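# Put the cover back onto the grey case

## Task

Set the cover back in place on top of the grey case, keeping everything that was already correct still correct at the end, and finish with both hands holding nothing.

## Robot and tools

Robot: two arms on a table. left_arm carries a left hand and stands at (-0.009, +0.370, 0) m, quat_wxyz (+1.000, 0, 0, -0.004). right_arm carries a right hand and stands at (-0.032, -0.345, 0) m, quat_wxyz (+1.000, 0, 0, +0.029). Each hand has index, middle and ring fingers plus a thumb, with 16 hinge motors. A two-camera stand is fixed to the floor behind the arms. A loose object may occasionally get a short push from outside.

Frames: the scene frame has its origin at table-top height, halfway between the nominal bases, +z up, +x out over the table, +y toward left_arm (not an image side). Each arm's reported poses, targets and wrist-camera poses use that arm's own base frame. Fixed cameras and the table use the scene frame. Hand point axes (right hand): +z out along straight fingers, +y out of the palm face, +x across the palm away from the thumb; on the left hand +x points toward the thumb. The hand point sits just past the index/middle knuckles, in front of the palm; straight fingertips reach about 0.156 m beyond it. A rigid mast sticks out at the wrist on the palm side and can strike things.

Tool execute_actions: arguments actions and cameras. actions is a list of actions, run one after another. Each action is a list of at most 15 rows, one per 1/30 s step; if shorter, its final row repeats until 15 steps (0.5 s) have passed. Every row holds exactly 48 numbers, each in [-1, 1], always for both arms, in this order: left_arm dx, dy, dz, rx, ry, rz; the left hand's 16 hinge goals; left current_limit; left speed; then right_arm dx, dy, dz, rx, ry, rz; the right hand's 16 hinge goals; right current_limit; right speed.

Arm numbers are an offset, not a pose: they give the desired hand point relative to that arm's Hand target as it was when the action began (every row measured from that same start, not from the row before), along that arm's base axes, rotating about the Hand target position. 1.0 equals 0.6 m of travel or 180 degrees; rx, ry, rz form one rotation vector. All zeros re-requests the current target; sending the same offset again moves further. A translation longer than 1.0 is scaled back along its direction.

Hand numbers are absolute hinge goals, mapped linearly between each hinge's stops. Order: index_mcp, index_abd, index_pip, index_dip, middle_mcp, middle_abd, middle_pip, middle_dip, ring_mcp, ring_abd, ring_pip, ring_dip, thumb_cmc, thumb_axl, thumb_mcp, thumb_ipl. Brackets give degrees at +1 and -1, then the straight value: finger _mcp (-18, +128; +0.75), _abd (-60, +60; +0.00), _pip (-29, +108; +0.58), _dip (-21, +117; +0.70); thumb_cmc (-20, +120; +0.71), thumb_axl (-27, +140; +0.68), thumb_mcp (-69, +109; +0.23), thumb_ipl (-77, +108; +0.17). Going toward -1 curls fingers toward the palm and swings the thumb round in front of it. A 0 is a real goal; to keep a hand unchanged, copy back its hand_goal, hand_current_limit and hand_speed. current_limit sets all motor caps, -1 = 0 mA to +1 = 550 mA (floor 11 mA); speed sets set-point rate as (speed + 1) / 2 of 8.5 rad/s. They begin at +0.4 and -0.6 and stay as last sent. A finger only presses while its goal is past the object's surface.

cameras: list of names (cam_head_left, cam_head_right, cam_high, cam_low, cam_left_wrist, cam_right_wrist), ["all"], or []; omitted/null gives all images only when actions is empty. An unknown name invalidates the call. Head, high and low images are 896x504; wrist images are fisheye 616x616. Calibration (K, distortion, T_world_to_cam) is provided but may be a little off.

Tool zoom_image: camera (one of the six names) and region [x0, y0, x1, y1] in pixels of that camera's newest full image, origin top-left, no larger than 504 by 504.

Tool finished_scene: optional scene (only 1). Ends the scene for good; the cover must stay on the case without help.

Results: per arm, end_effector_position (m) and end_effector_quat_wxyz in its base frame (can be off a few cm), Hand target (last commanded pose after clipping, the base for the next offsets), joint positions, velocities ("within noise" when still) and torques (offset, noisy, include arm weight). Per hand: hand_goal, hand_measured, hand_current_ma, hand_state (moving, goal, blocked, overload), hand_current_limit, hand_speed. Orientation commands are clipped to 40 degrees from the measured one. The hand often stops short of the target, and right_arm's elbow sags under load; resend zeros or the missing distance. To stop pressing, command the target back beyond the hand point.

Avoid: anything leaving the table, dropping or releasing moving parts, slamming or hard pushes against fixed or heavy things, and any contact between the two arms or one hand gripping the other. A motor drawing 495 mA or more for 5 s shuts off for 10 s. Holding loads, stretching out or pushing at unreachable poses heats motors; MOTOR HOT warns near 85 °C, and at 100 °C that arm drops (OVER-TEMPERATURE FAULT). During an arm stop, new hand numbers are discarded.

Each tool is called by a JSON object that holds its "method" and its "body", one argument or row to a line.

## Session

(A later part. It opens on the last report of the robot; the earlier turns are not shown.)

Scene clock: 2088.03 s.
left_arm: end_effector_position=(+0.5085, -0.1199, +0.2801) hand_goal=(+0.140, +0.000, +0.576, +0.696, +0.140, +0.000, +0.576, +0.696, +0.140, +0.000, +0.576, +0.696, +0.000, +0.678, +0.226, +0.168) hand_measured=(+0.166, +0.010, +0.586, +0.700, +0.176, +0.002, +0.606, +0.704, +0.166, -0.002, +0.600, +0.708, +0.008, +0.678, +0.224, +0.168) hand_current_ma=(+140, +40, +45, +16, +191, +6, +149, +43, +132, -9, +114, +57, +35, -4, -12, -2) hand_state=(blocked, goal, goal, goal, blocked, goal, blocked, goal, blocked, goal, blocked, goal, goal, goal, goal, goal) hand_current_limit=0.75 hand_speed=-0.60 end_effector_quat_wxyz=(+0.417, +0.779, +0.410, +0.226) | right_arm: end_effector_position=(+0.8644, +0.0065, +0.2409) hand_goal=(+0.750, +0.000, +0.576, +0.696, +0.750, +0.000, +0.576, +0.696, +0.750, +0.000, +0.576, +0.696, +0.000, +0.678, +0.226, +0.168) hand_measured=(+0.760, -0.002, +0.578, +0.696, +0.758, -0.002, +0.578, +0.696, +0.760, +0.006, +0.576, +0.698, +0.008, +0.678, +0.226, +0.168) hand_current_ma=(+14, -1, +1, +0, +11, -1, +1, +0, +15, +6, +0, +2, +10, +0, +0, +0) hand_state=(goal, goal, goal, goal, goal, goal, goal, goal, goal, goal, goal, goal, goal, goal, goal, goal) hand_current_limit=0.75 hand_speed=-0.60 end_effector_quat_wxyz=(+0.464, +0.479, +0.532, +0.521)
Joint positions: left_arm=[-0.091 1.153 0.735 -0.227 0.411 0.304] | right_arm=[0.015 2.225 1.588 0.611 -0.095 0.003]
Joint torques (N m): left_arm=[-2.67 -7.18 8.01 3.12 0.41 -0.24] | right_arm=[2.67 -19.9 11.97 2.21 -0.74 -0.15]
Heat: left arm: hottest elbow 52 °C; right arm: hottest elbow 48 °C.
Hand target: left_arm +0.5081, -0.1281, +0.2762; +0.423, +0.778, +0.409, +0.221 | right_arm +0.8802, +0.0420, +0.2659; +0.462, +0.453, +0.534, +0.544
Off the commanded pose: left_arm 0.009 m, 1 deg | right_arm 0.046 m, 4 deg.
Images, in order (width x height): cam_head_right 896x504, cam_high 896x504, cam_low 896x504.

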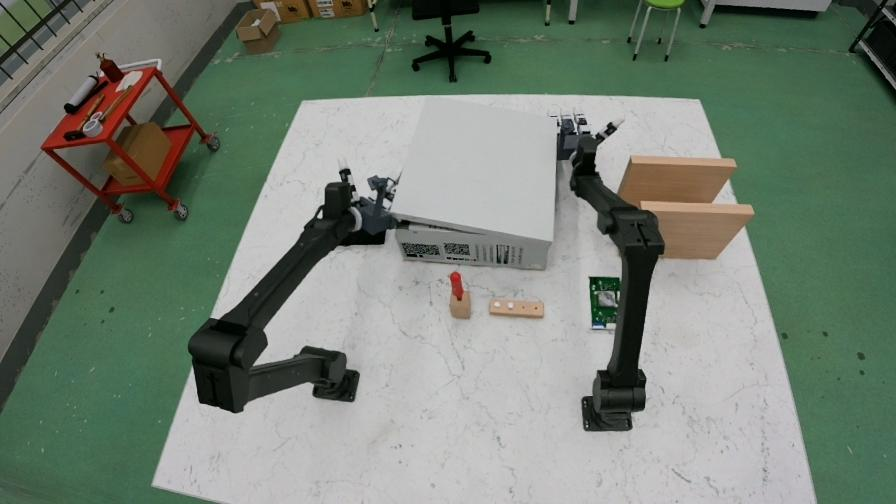

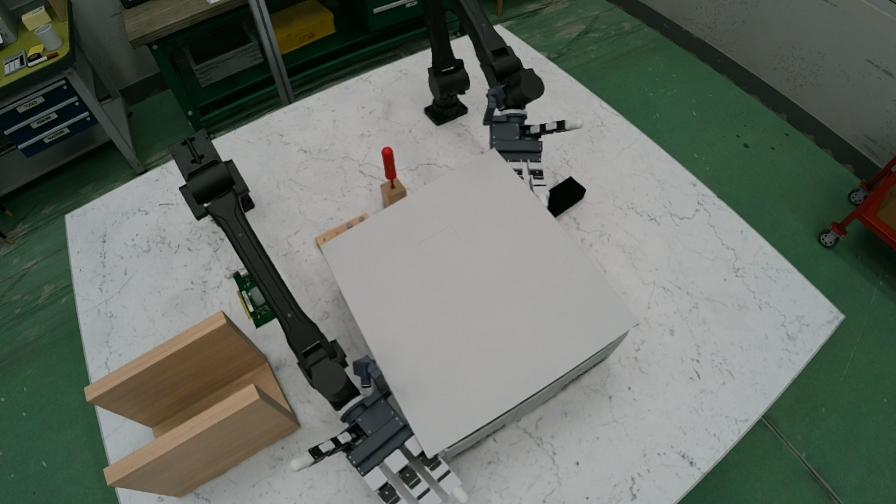

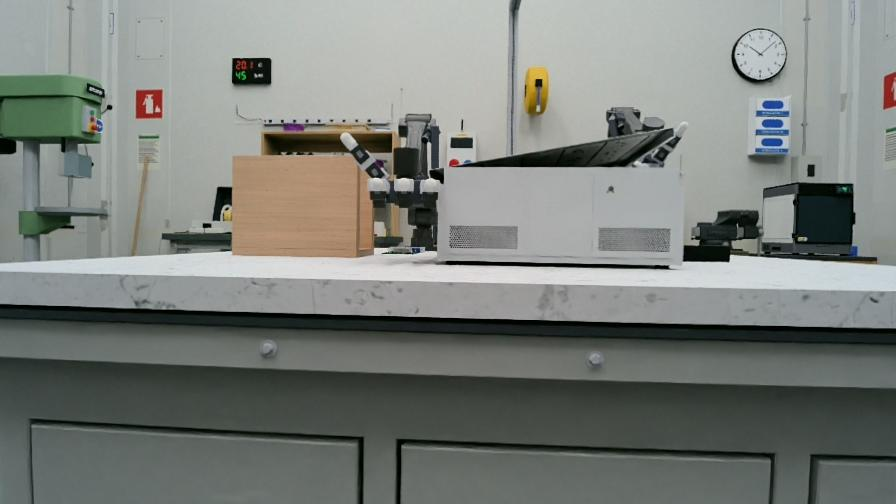

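{"method": "execute_actions", "body": {
  "actions": [
    [[0,0,0,0,0,0,0.14,0,0.576,0.696,0.14,0,0.576,0.696,0.14,0,0.576,0.696,0,0.678,0.226,0.168,0.75,-0.6,-0.02,-0.08,-0.035,0,0,0,0.75,0,0.576,0.696,0.75,0,0.576,0.696,0.75,0,0.576,0.696,0,0.678,0.226,0.168,0.75,-0.6]],
    [[0,0,0,0,0,0,0.14,0,0.576,0.696,0.14,0,0.576,0.696,0.14,0,0.576,0.696,0,0.678,0.226,0.168,0.75,-0.6,0,-0.05,0,0,0,0,0.75,0,0.576,0.696,0.75,0,0.576,0.696,0.75,0,0.576,0.696,0,0.678,0.226,0.168,0.75,-0.6]]
  ],
  "cameras": ["cam_head_right","cam_low","cam_high"]
}}

{"method": "zoom_image", "body": {
  "camera": "cam_low",
  "region": [330, 80, 720, 280]
}}

{"method": "zoom_image", "body": {
  "camera": "cam_high",
  "region": [280, 130, 680, 504]
}}

{"method": "zoom_image", "body": {
  "camera": "cam_head_right",
  "region": [370, 80, 620, 290]
}}

Scene clock: 2131.30 s.
left_arm: end_effector_position=(+0.5085, -0.1199, +0.2801) hand_goal=(+0.140, +0.000, +0.576, +0.696, +0.140, +0.000, +0.576, +0.696, +0.140, +0.000, +0.576, +0.696, +0.000, +0.678, +0.226, +0.168) hand_measured=(+0.166, +0.010, +0.586, +0.700, +0.176, +0.002, +0.606, +0.704, +0.166, -0.002, +0.600, +0.708, +0.008, +0.678, +0.224, +0.168) hand_current_ma=(+140, +40, +45, +16, +191, +6, +149, +43, +132, -9, +114, +57, +35, -4, -12, -2) hand_state=(blocked, goal, goal, goal, blocked, goal, blocked, goal, blocked, goal, blocked, goal, goal, goal, goal, goal) hand_current_limit=0.75 hand_speed=-0.60 end_effector_quat_wxyz=(+0.417, +0.779, +0.410, +0.226) | right_arm: end_effector_position=(+0.8635, -0.0332, +0.2337) hand_goal=(+0.750, +0.000, +0.576, +0.696, +0.750, +0.000, +0.576, +0.696, +0.750, +0.000, +0.576, +0.696, +0.000, +0.678, +0.226, +0.168) hand_measured=(+0.760, -0.002, +0.578, +0.696, +0.758, -0.002, +0.578, +0.696, +0.760, +0.004, +0.576, +0.698, +0.008, +0.678, +0.226, +0.168) hand_current_ma=(+14, -1, +1, +0, +11, -1, +1, +0, +15, +2, +0, +2, +10, +0, +0, +0) hand_state=(goal, goal, goal, goal, goal, goal, goal, goal, goal, goal, goal, goal, goal, goal, goal, goal) hand_current_limit=0.75 hand_speed=-0.60 end_effector_quat_wxyz=(+0.450, +0.465, +0.544, +0.535)
Joint positions: left_arm=[-0.091 1.153 0.735 -0.227 0.411 0.304] | right_arm=[-0.056 2.237 1.588 0.626 -0.221 0.003]
Joint torques (N m): left_arm=[-2.67 -7.18 8.02 3.15 0.4 -0.25] | right_arm=[-0.26 -19.9 9.84 3.45 -0.17 -0.11]
Heat: left arm: hottest elbow 53 °C; right arm: hottest elbow 50 °C.
Hand target: left_arm +0.5081, -0.1281, +0.2762; +0.423, +0.778, +0.409, +0.221 | right_arm +0.8682, -0.0359, +0.2450; +0.462, +0.453, +0.534, +0.544
Off the commanded pose: left_arm 0.009 m, 1 deg | right_arm 0.013 m, 3 deg.
Images, in order (width x height): cam_head_right 896x504, cam_high 896x504, cam_low 896x504.

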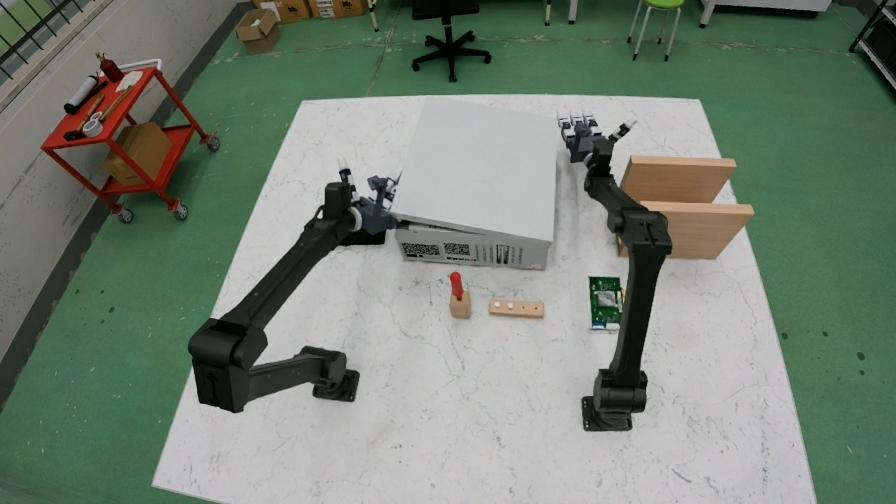

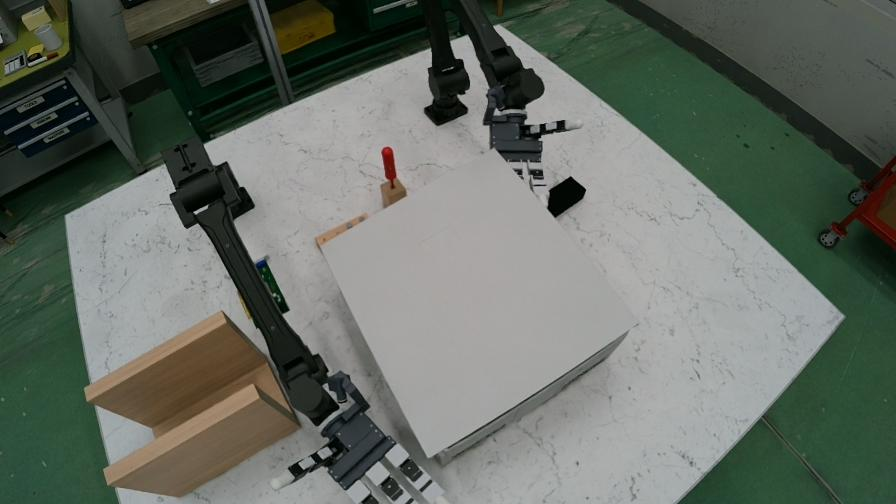

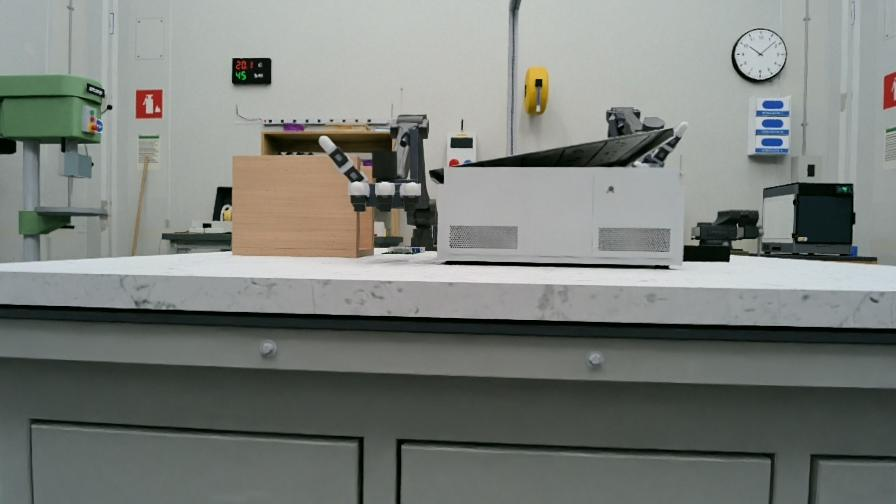

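Scaled by 1.292.

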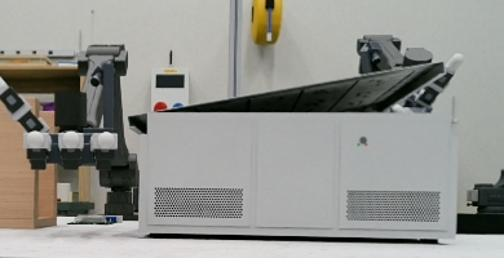

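Scaled by 1.260.

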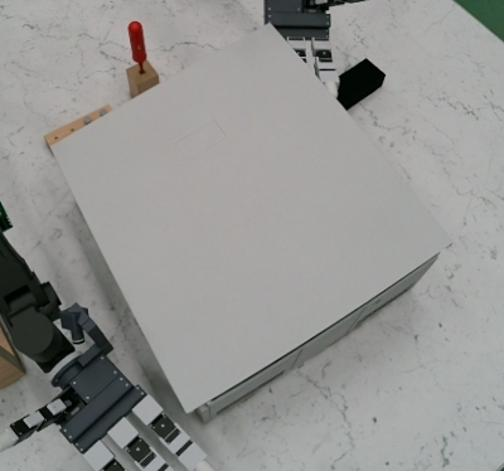

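Scaled by 2.016.

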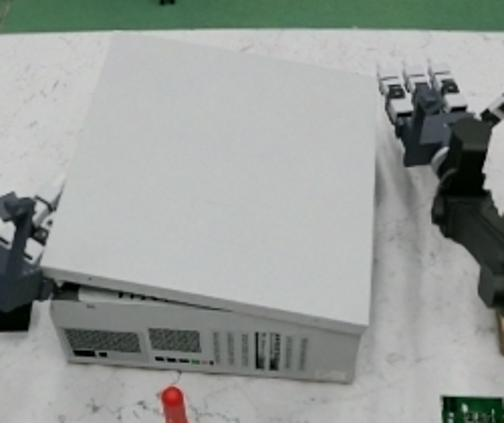

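{"method": "zoom_image", "body": {
  "camera": "cam_high",
  "region": [400, 310, 660, 480]
}}

{"method": "zoom_image", "body": {
  "camera": "cam_low",
  "region": [420, 120, 560, 200]
}}

{"method": "zoom_image", "body": {
  "camera": "cam_low",
  "region": [560, 110, 700, 190]
}}

Scaled by 1.938.

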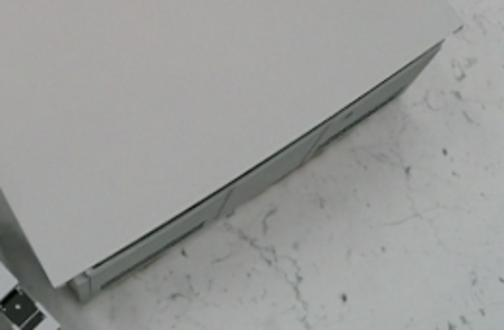

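Scaled by 3.600.

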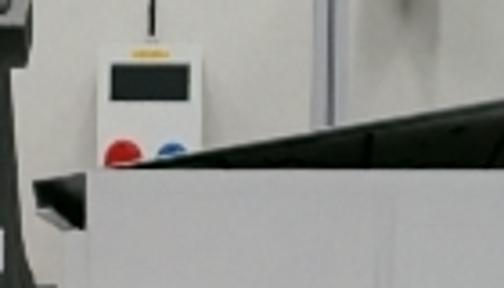

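Scaled by 3.600.

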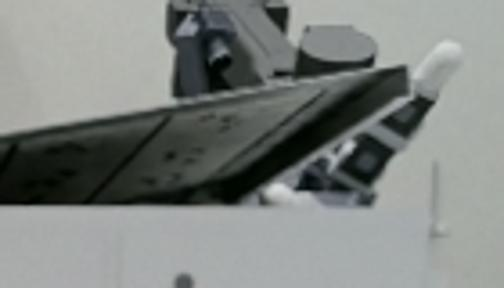

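{"method": "execute_actions", "body": {
  "actions": [
    [[-0.018,0.042,0,0,0,0.012,0.14,0,0.576,0.696,0.14,0,0.576,0.696,0.14,0,0.576,0.696,0,0.678,0.226,0.168,0.75,-0.6,0,0,0,0,0,0,0.75,0,0.576,0.696,0.75,0,0.576,0.696,0.75,0,0.576,0.696,0,0.678,0.226,0.168,0.75,-0.6]]
  ],
  "cameras": ["cam_head_left","cam_head_right","cam_low","cam_high"]
}}

{"method": "zoom_image", "body": {
  "camera": "cam_low",
  "region": [420, 120, 560, 200]
}}

{"method": "zoom_image", "body": {
  "camera": "cam_high",
  "region": [280, 130, 680, 504]
}}

{"method": "zoom_image", "body": {
  "camera": "cam_head_right",
  "region": [370, 80, 620, 290]
}}

Scene clock: 2201.73 s.
left_arm: end_effector_position=(+0.5010, -0.1149, +0.2791) hand_goal=(+0.140, +0.000, +0.576, +0.696, +0.140, +0.000, +0.576, +0.696, +0.140, +0.000, +0.576, +0.696, +0.000, +0.678, +0.226, +0.168) hand_measured=(+0.166, +0.004, +0.586, +0.700, +0.176, -0.006, +0.610, +0.706, +0.166, -0.002, +0.600, +0.708, +0.008, +0.678, +0.224, +0.168) hand_current_ma=(+137, +14, +44, +16, +191, -28, +166, +51, +139, -9, +114, +57, +35, -4, -12, -2) hand_state=(blocked, goal, goal, goal, blocked, goal, blocked, goal, blocked, goal, blocked, goal, goal, goal, goal, goal) hand_current_limit=0.75 hand_speed=-0.60 end_effector_quat_wxyz=(+0.420, +0.777, +0.412, +0.226) | right_arm: end_effector_position=(+0.8636, -0.0332, +0.2333) hand_goal=(+0.750, +0.000, +0.576, +0.696, +0.750, +0.000, +0.576, +0.696, +0.750, +0.000, +0.576, +0.696, +0.000, +0.678, +0.226, +0.168) hand_measured=(+0.760, -0.002, +0.578, +0.696, +0.758, -0.002, +0.578, +0.696, +0.760, +0.004, +0.576, +0.698, +0.008, +0.678, +0.226, +0.168) hand_current_ma=(+14, -1, +1, +0, +11, -1, +1, +0, +15, +2, +0, +2, +10, +0, +0, +0) hand_state=(goal, goal, goal, goal, goal, goal, goal, goal, goal, goal, goal, goal, goal, goal, goal, goal) hand_current_limit=0.75 hand_speed=-0.60 end_effector_quat_wxyz=(+0.450, +0.465, +0.544, +0.535)
Joint positions: left_arm=[-0.079 1.131 0.712 -0.222 0.423 0.303] | right_arm=[-0.056 2.238 1.588 0.626 -0.221 0.003]
Joint torques (N m): left_arm=[0.15 -8.94 7.27 2.26 0.36 -0.14] | right_arm=[-0.44 -19.78 9.88 3.48 -0.16 -0.14]
Heat: left arm: hottest elbow 53 °C; right arm: hottest elbow 49 °C.
Hand target: left_arm +0.4974, -0.1029, +0.2762; +0.418, +0.770, +0.423, +0.229 | right_arm +0.8682, -0.0359, +0.2450; +0.462, +0.453, +0.534, +0.544
Off the commanded pose: left_arm 0.013 m, 2 deg | right_arm 0.013 m, 3 deg.
Images, in order (width x height): cam_head_left 896x504, cam_head_right 896x504, cam_high 896x504, cam_low 896x504.

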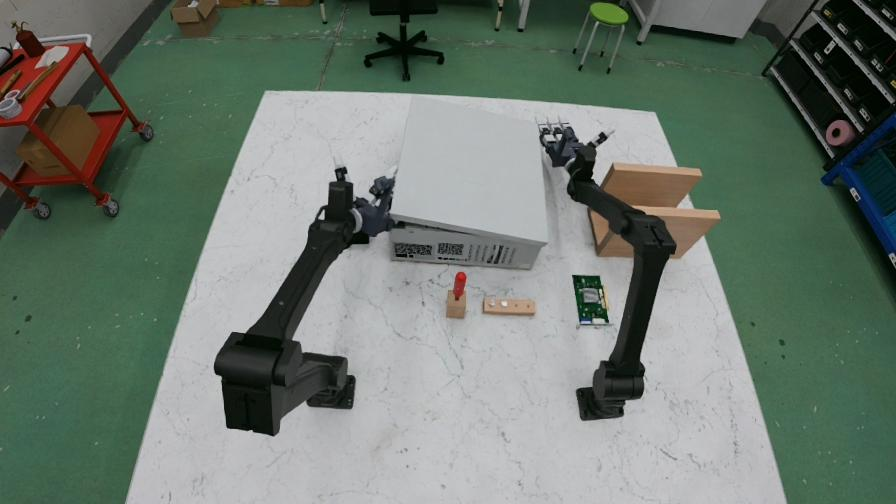

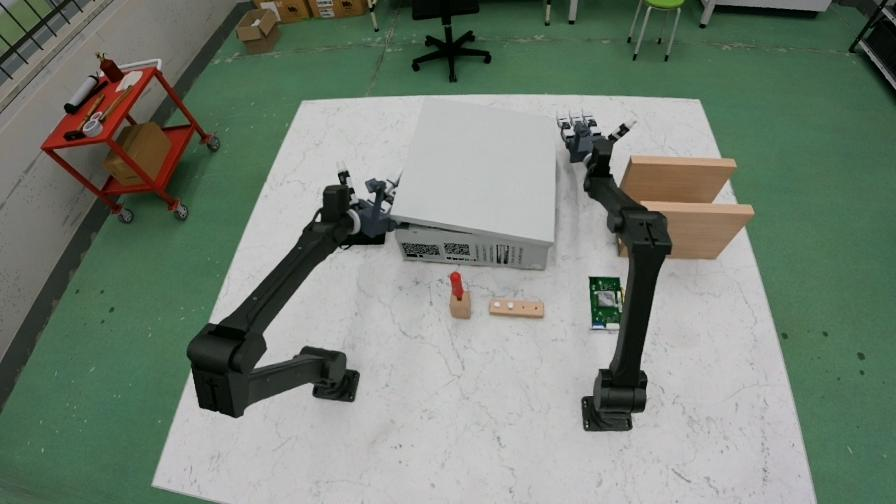

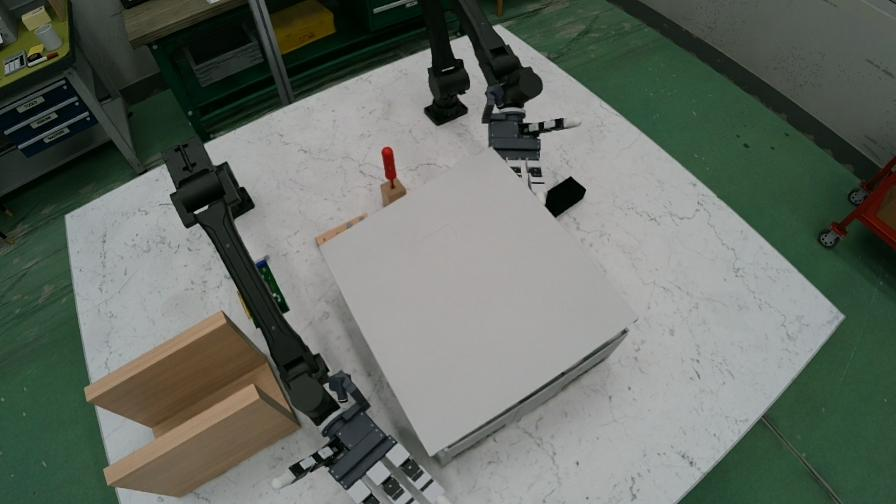

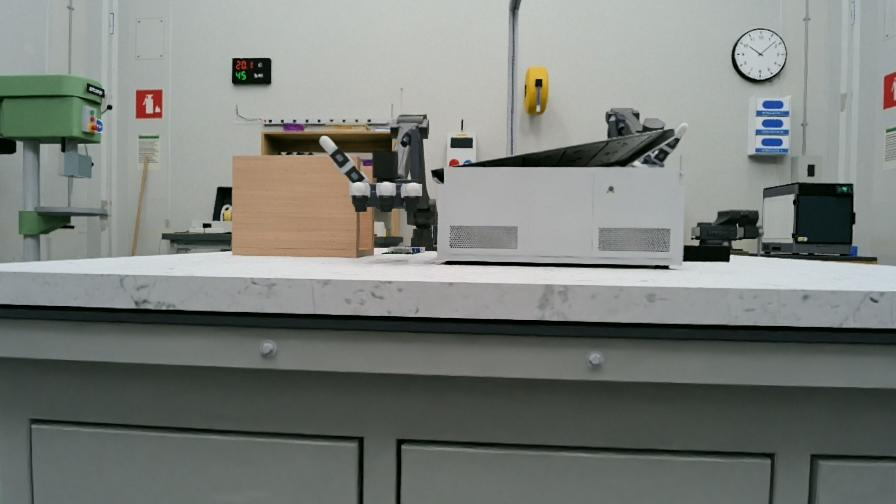

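Scaled by 3.600.

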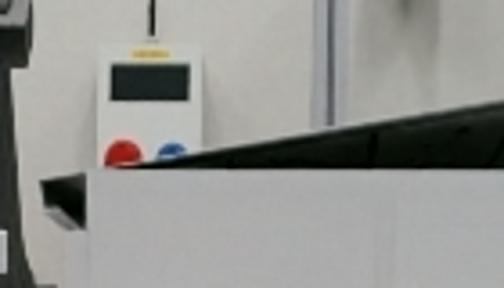

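Scaled by 1.260.

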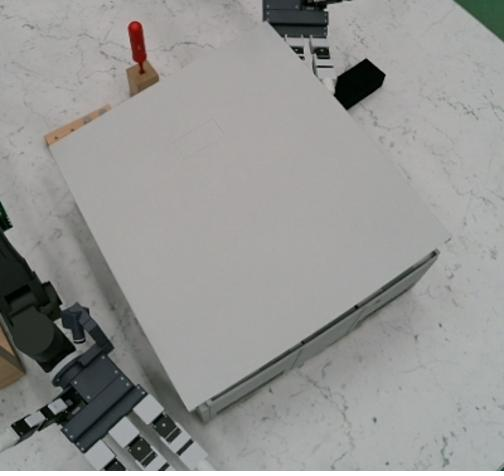

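Scaled by 2.016.

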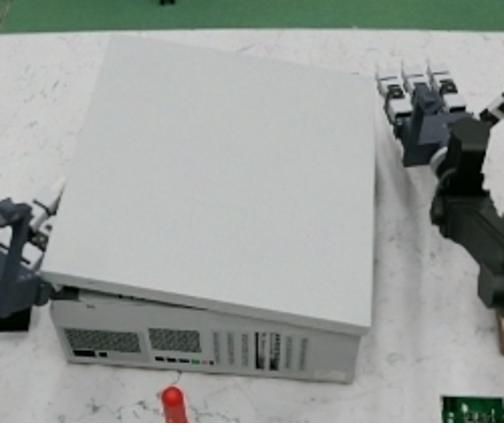

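{"method": "zoom_image", "body": {
  "camera": "cam_head_right",
  "region": [370, 195, 450, 275]
}}

{"method": "zoom_image", "body": {
  "camera": "cam_head_right",
  "region": [500, 210, 580, 290]
}}

{"method": "zoom_image", "body": {
  "camera": "cam_head_right",
  "region": [510, 80, 590, 160]
}}

{"method": "zoom_image", "body": {
  "camera": "cam_high",
  "region": [580, 270, 660, 350]
}}

{"method": "zoom_image", "body": {
  "camera": "cam_high",
  "region": [400, 400, 480, 480]
}}

Scaled by 6.300.

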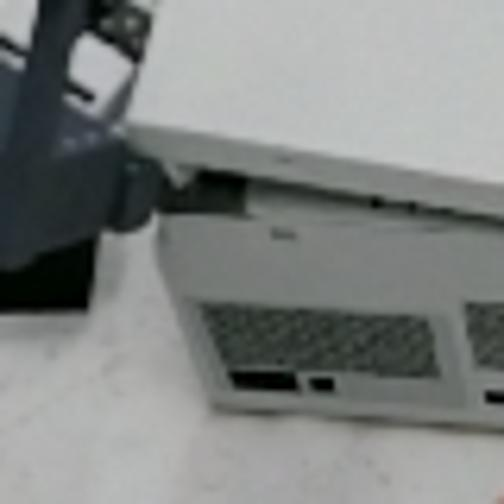

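Scaled by 6.300.

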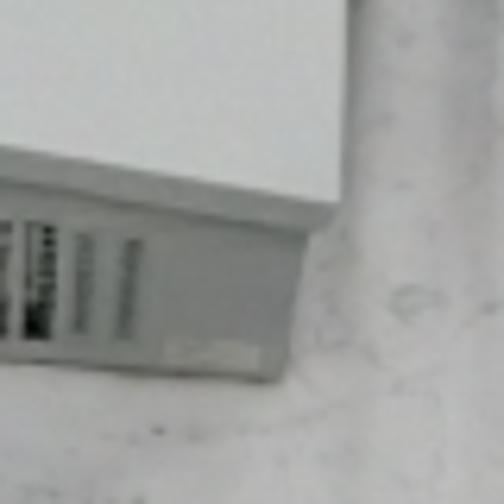

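Scaled by 6.300.

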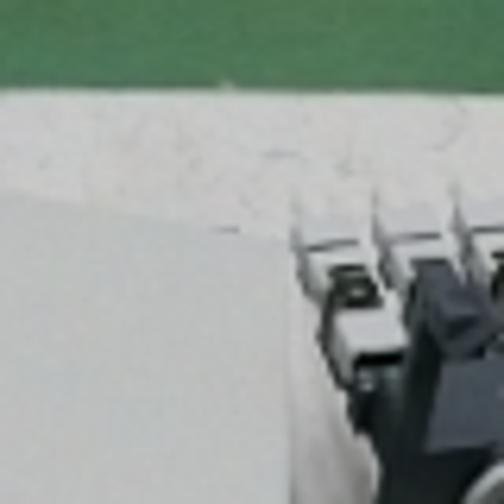

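Scaled by 6.300.

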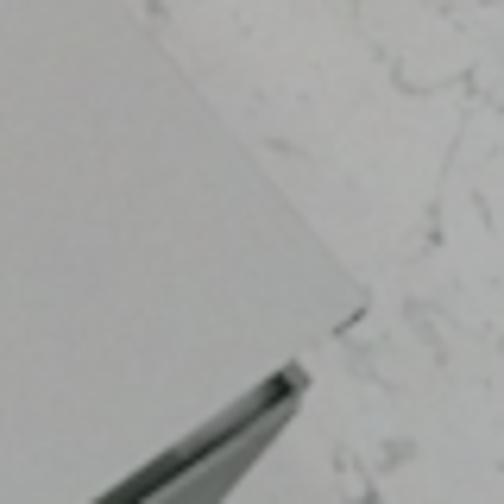

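Scaled by 6.300.

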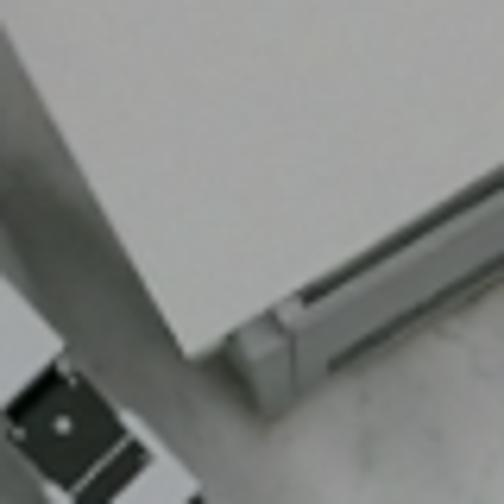

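{"method": "execute_actions", "body": {
  "actions": [
    [[0.012,0.035,0,0,0,0.015,0.14,0,0.576,0.696,0.14,0,0.576,0.696,0.14,0,0.576,0.696,0,0.678,0.226,0.168,0.75,-0.6,0,0,0,0,0,0,0.75,0,0.576,0.696,0.75,0,0.576,0.696,0.75,0,0.576,0.696,0,0.678,0.226,0.168,0.75,-0.6]]
  ],
  "cameras": ["cam_head_right","cam_low","cam_high"]
}}

{"method": "zoom_image", "body": {
  "camera": "cam_head_right",
  "region": [370, 195, 450, 275]
}}

{"method": "zoom_image", "body": {
  "camera": "cam_head_right",
  "region": [500, 210, 580, 290]
}}

{"method": "zoom_image", "body": {
  "camera": "cam_high",
  "region": [400, 400, 480, 480]
}}

{"method": "zoom_image", "body": {
  "camera": "cam_high",
  "region": [580, 270, 660, 350]
}}

Scene clock: 2254.43 s.
left_arm: end_effector_position=(+0.5013, -0.1115, +0.2790) hand_goal=(+0.140, +0.000, +0.576, +0.696, +0.140, +0.000, +0.576, +0.696, +0.140, +0.000, +0.576, +0.696, +0.000, +0.678, +0.226, +0.168) hand_measured=(+0.166, +0.004, +0.586, +0.700, +0.176, -0.008, +0.610, +0.706, +0.168, -0.004, +0.604, +0.710, +0.008, +0.678, +0.224, +0.168) hand_current_ma=(+136, +14, +44, +16, +191, -30, +166, +51, +143, -16, +138, +68, +35, -4, -12, -2) hand_state=(blocked, goal, goal, goal, blocked, goal, blocked, goal, blocked, goal, blocked, goal, goal, goal, goal, goal) hand_current_limit=0.75 hand_speed=-0.60 end_effector_quat_wxyz=(+0.423, +0.774, +0.415, +0.223) | right_arm: end_effector_position=(+0.8636, -0.0332, +0.2333) hand_goal=(+0.750, +0.000, +0.576, +0.696, +0.750, +0.000, +0.576, +0.696, +0.750, +0.000, +0.576, +0.696, +0.000, +0.678, +0.226, +0.168) hand_measured=(+0.760, -0.002, +0.578, +0.696, +0.758, -0.002, +0.578, +0.696, +0.760, +0.004, +0.576, +0.698, +0.008, +0.678, +0.226, +0.168) hand_current_ma=(+14, -1, +1, +0, +11, -1, +1, +0, +15, +2, +0, +2, +10, +0, +0, +0) hand_state=(goal, goal, goal, goal, goal, goal, goal, goal, goal, goal, goal, goal, goal, goal, goal, goal) hand_current_limit=0.75 hand_speed=-0.60 end_effector_quat_wxyz=(+0.450, +0.465, +0.544, +0.535)
Joint positions: left_arm=[-0.07 1.131 0.711 -0.222 0.433 0.297] | right_arm=[-0.056 2.238 1.588 0.626 -0.221 0.003]
Joint torques (N m): left_arm=[2.32 -8.29 7.65 2.45 -0.33 -0.15] | right_arm=[-0.03 -19.72 9.85 3.52 -0.16 -0.15]
Heat: left arm: hottest elbow 52 °C; right arm: hottest elbow 49 °C.
Hand target: left_arm +0.5046, -0.0818, +0.2762; +0.413, +0.760, +0.441, +0.239 | right_arm +0.8682, -0.0359, +0.2450; +0.462, +0.453, +0.534, +0.544
Off the commanded pose: left_arm 0.030 m, 4 deg | right_arm 0.013 m, 3 deg.
Images, in order (width x height): cam_head_right 896x504, cam_high 896x504, cam_low 896x504.

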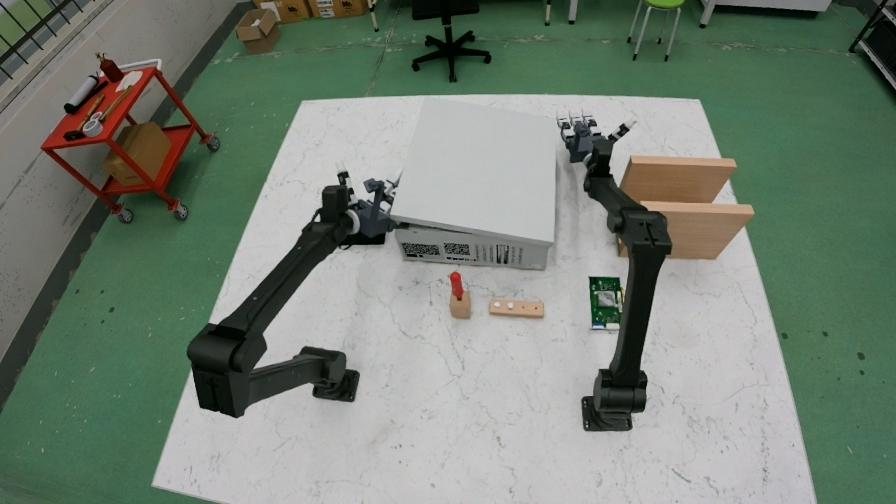

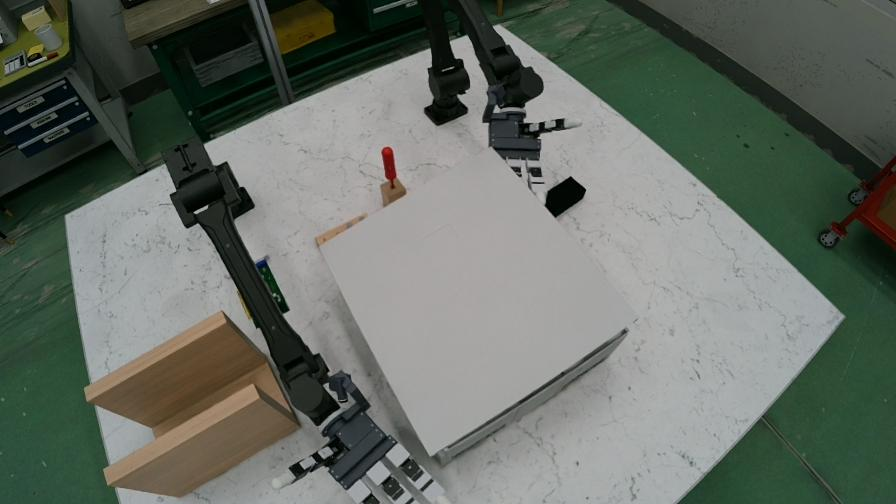

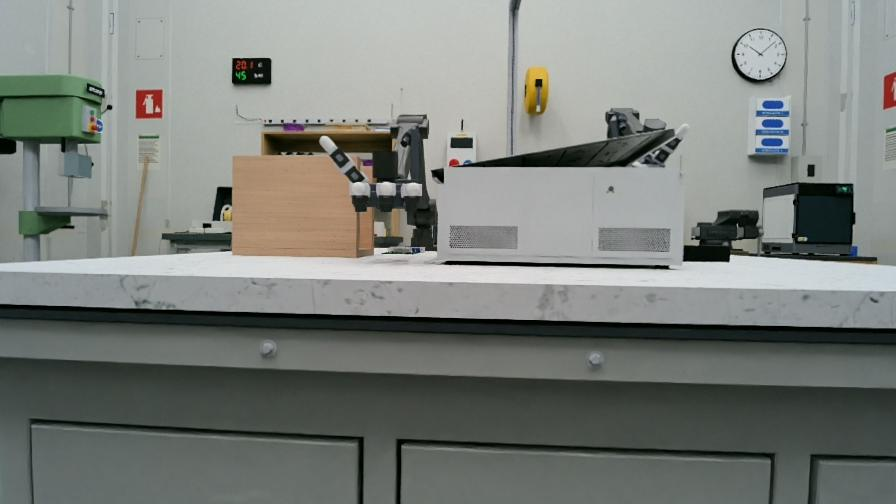

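Scaled by 6.300.

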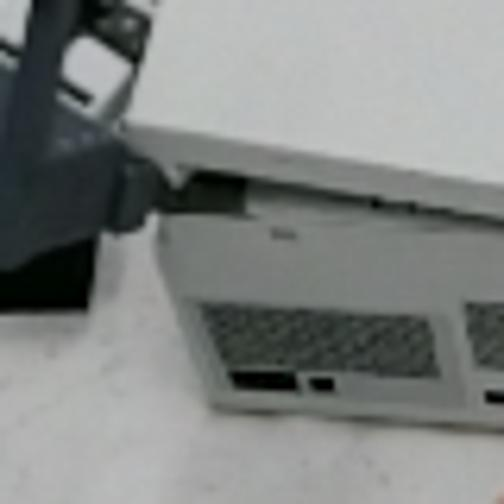

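Scaled by 6.300.

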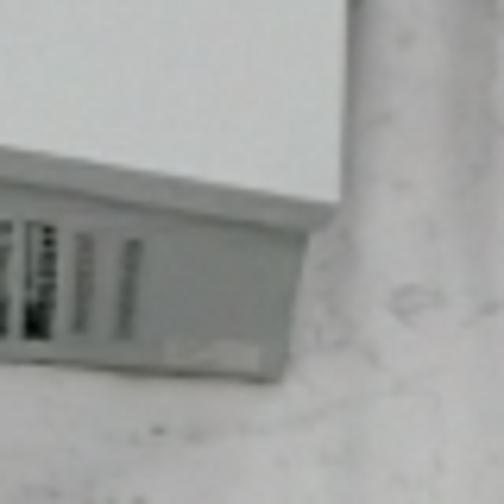

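Scaled by 6.300.

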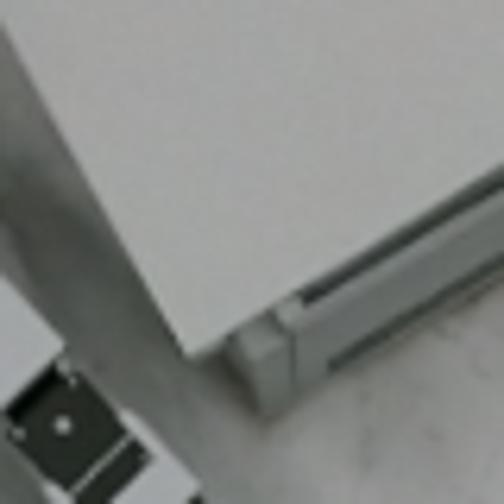

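Scaled by 6.300.

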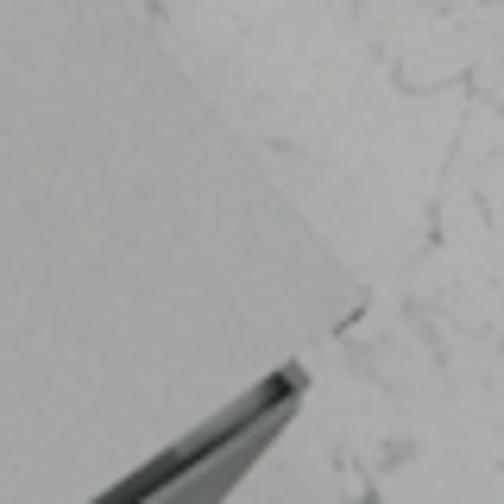

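{"method": "execute_actions", "body": {
  "actions": [
    [[0.0,0.0,0.035,0,0,0,0.14,0,0.576,0.696,0.14,0,0.576,0.696,0.14,0,0.576,0.696,0,0.678,0.226,0.168,0.75,-0.6,0,0,0,0,0,0,0.75,0,0.576,0.696,0.75,0,0.576,0.696,0.75,0,0.576,0.696,0,0.678,0.226,0.168,0.75,-0.6]]
  ],
  "cameras": ["cam_head_right","cam_low","cam_high"]
}}

{"method": "zoom_image", "body": {
  "camera": "cam_head_right",
  "region": [370, 80, 620, 290]
}}

{"method": "zoom_image", "body": {
  "camera": "cam_high",
  "region": [280, 130, 680, 504]
}}

Scene clock: 2274.27 s.
left_arm: end_effector_position=(+0.4965, -0.1106, +0.2768) hand_goal=(+0.140, +0.000, +0.576, +0.696, +0.140, +0.000, +0.576, +0.696, +0.140, +0.000, +0.576, +0.696, +0.000, +0.678, +0.226, +0.168) hand_measured=(+0.166, +0.004, +0.586, +0.700, +0.164, -0.008, +0.610, +0.706, +0.158, -0.004, +0.604, +0.710, +0.008, +0.678, +0.224, +0.168) hand_current_ma=(+136, +14, +44, +16, +120, -30, +166, +51, +89, -16, +138, +68, +35, -4, -12, -2) hand_state=(blocked, goal, goal, goal, blocked, goal, blocked, goal, goal, goal, blocked, goal, goal, goal, goal, goal) hand_current_limit=0.75 hand_speed=-0.60 end_effector_quat_wxyz=(+0.417, +0.776, +0.422, +0.213) | right_arm: end_effector_position=(+0.8636, -0.0332, +0.2333) hand_goal=(+0.750, +0.000, +0.576, +0.696, +0.750, +0.000, +0.576, +0.696, +0.750, +0.000, +0.576, +0.696, +0.000, +0.678, +0.226, +0.168) hand_measured=(+0.760, -0.002, +0.578, +0.696, +0.758, -0.002, +0.578, +0.696, +0.760, +0.004, +0.576, +0.698, +0.008, +0.678, +0.226, +0.168) hand_current_ma=(+14, -1, +1, +0, +11, -1, +1, +0, +15, +2, +0, +2, +10, +0, +0, +0) hand_state=(goal, goal, goal, goal, goal, goal, goal, goal, goal, goal, goal, goal, goal, goal, goal, goal) hand_current_limit=0.75 hand_speed=-0.60 end_effector_quat_wxyz=(+0.450, +0.465, +0.544, +0.535)
Joint positions: left_arm=[-0.07 1.116 0.711 -0.262 0.433 0.293] | right_arm=[-0.056 2.238 1.588 0.626 -0.221 0.003]
Joint torques (N m): left_arm=[2.26 -9.23 10.37 1.11 -0.33 -0.09] | right_arm=[-0.5 -19.6 9.78 3.48 -0.15 -0.14]
Heat: left arm: hottest elbow 53 °C; right arm: hottest elbow 49 °C.
Hand target: left_arm +0.5046, -0.0818, +0.2971; +0.413, +0.760, +0.441, +0.239 | right_arm +0.8682, -0.0359, +0.2450; +0.462, +0.453, +0.534, +0.544
Off the commanded pose: left_arm 0.036 m, 4 deg | right_arm 0.013 m, 3 deg.
Images, in order (width x height): cam_head_right 896x504, cam_high 896x504, cam_low 896x504.

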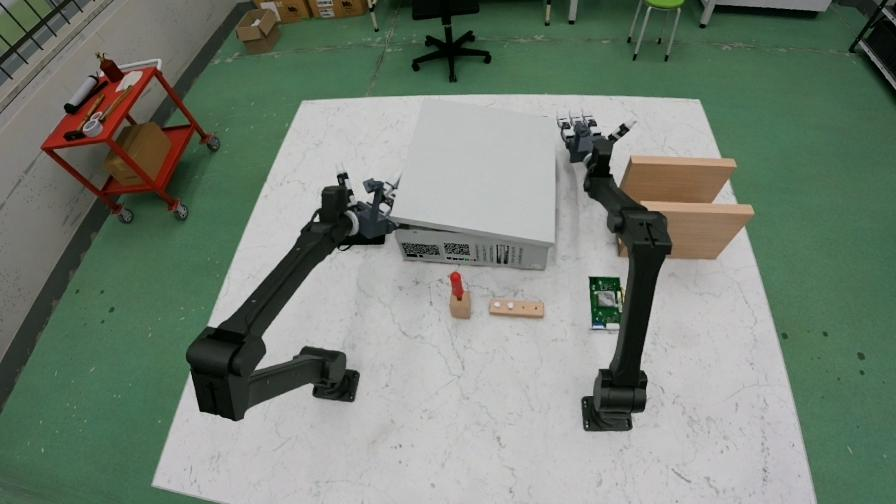

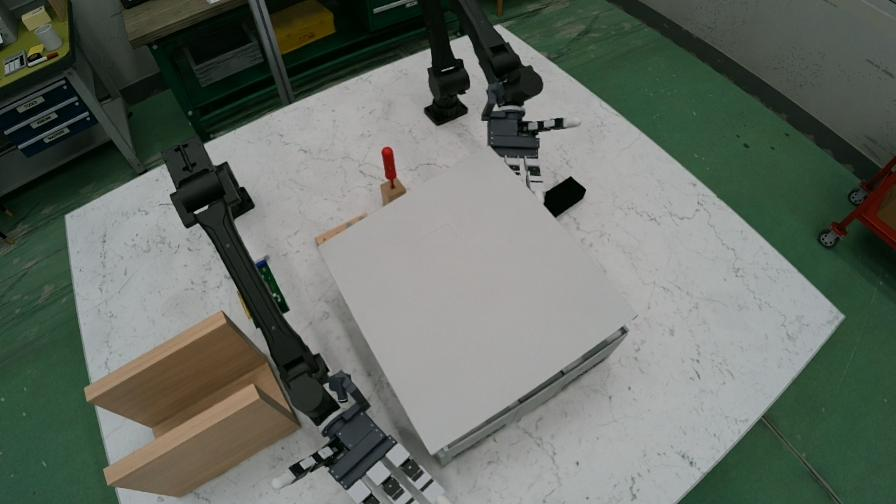

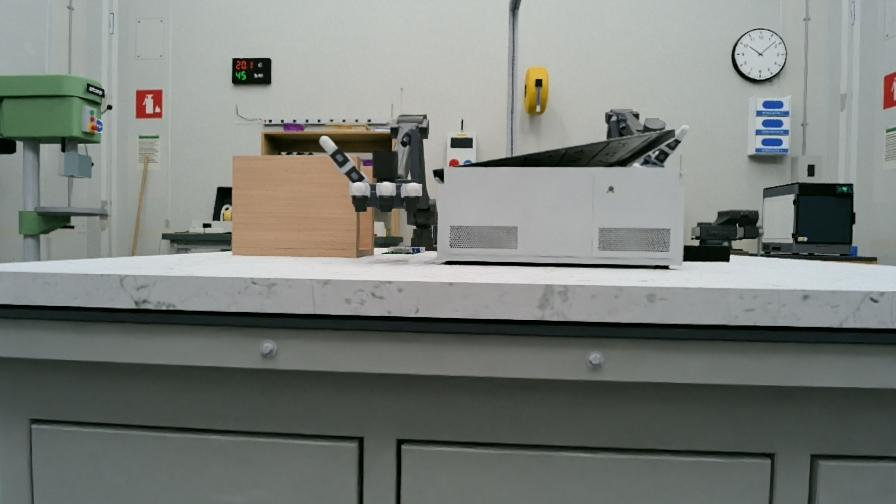

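Scaled by 2.016.

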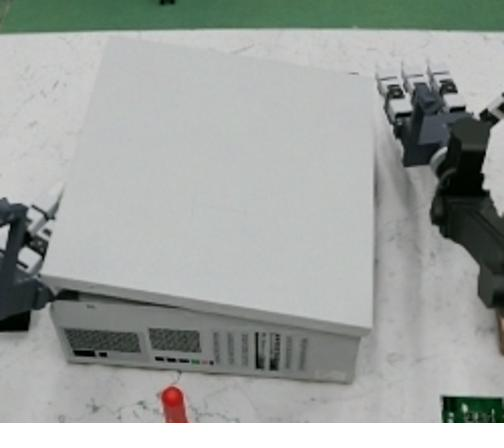

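Scaled by 1.260.

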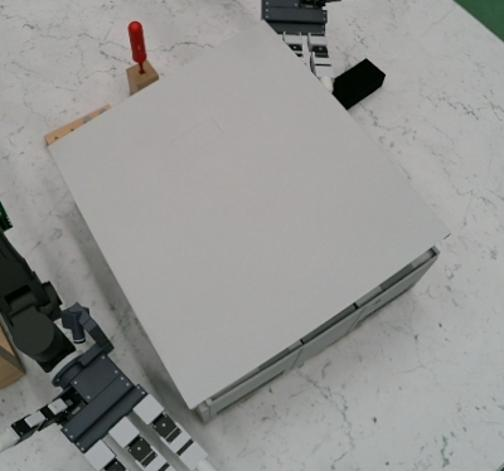

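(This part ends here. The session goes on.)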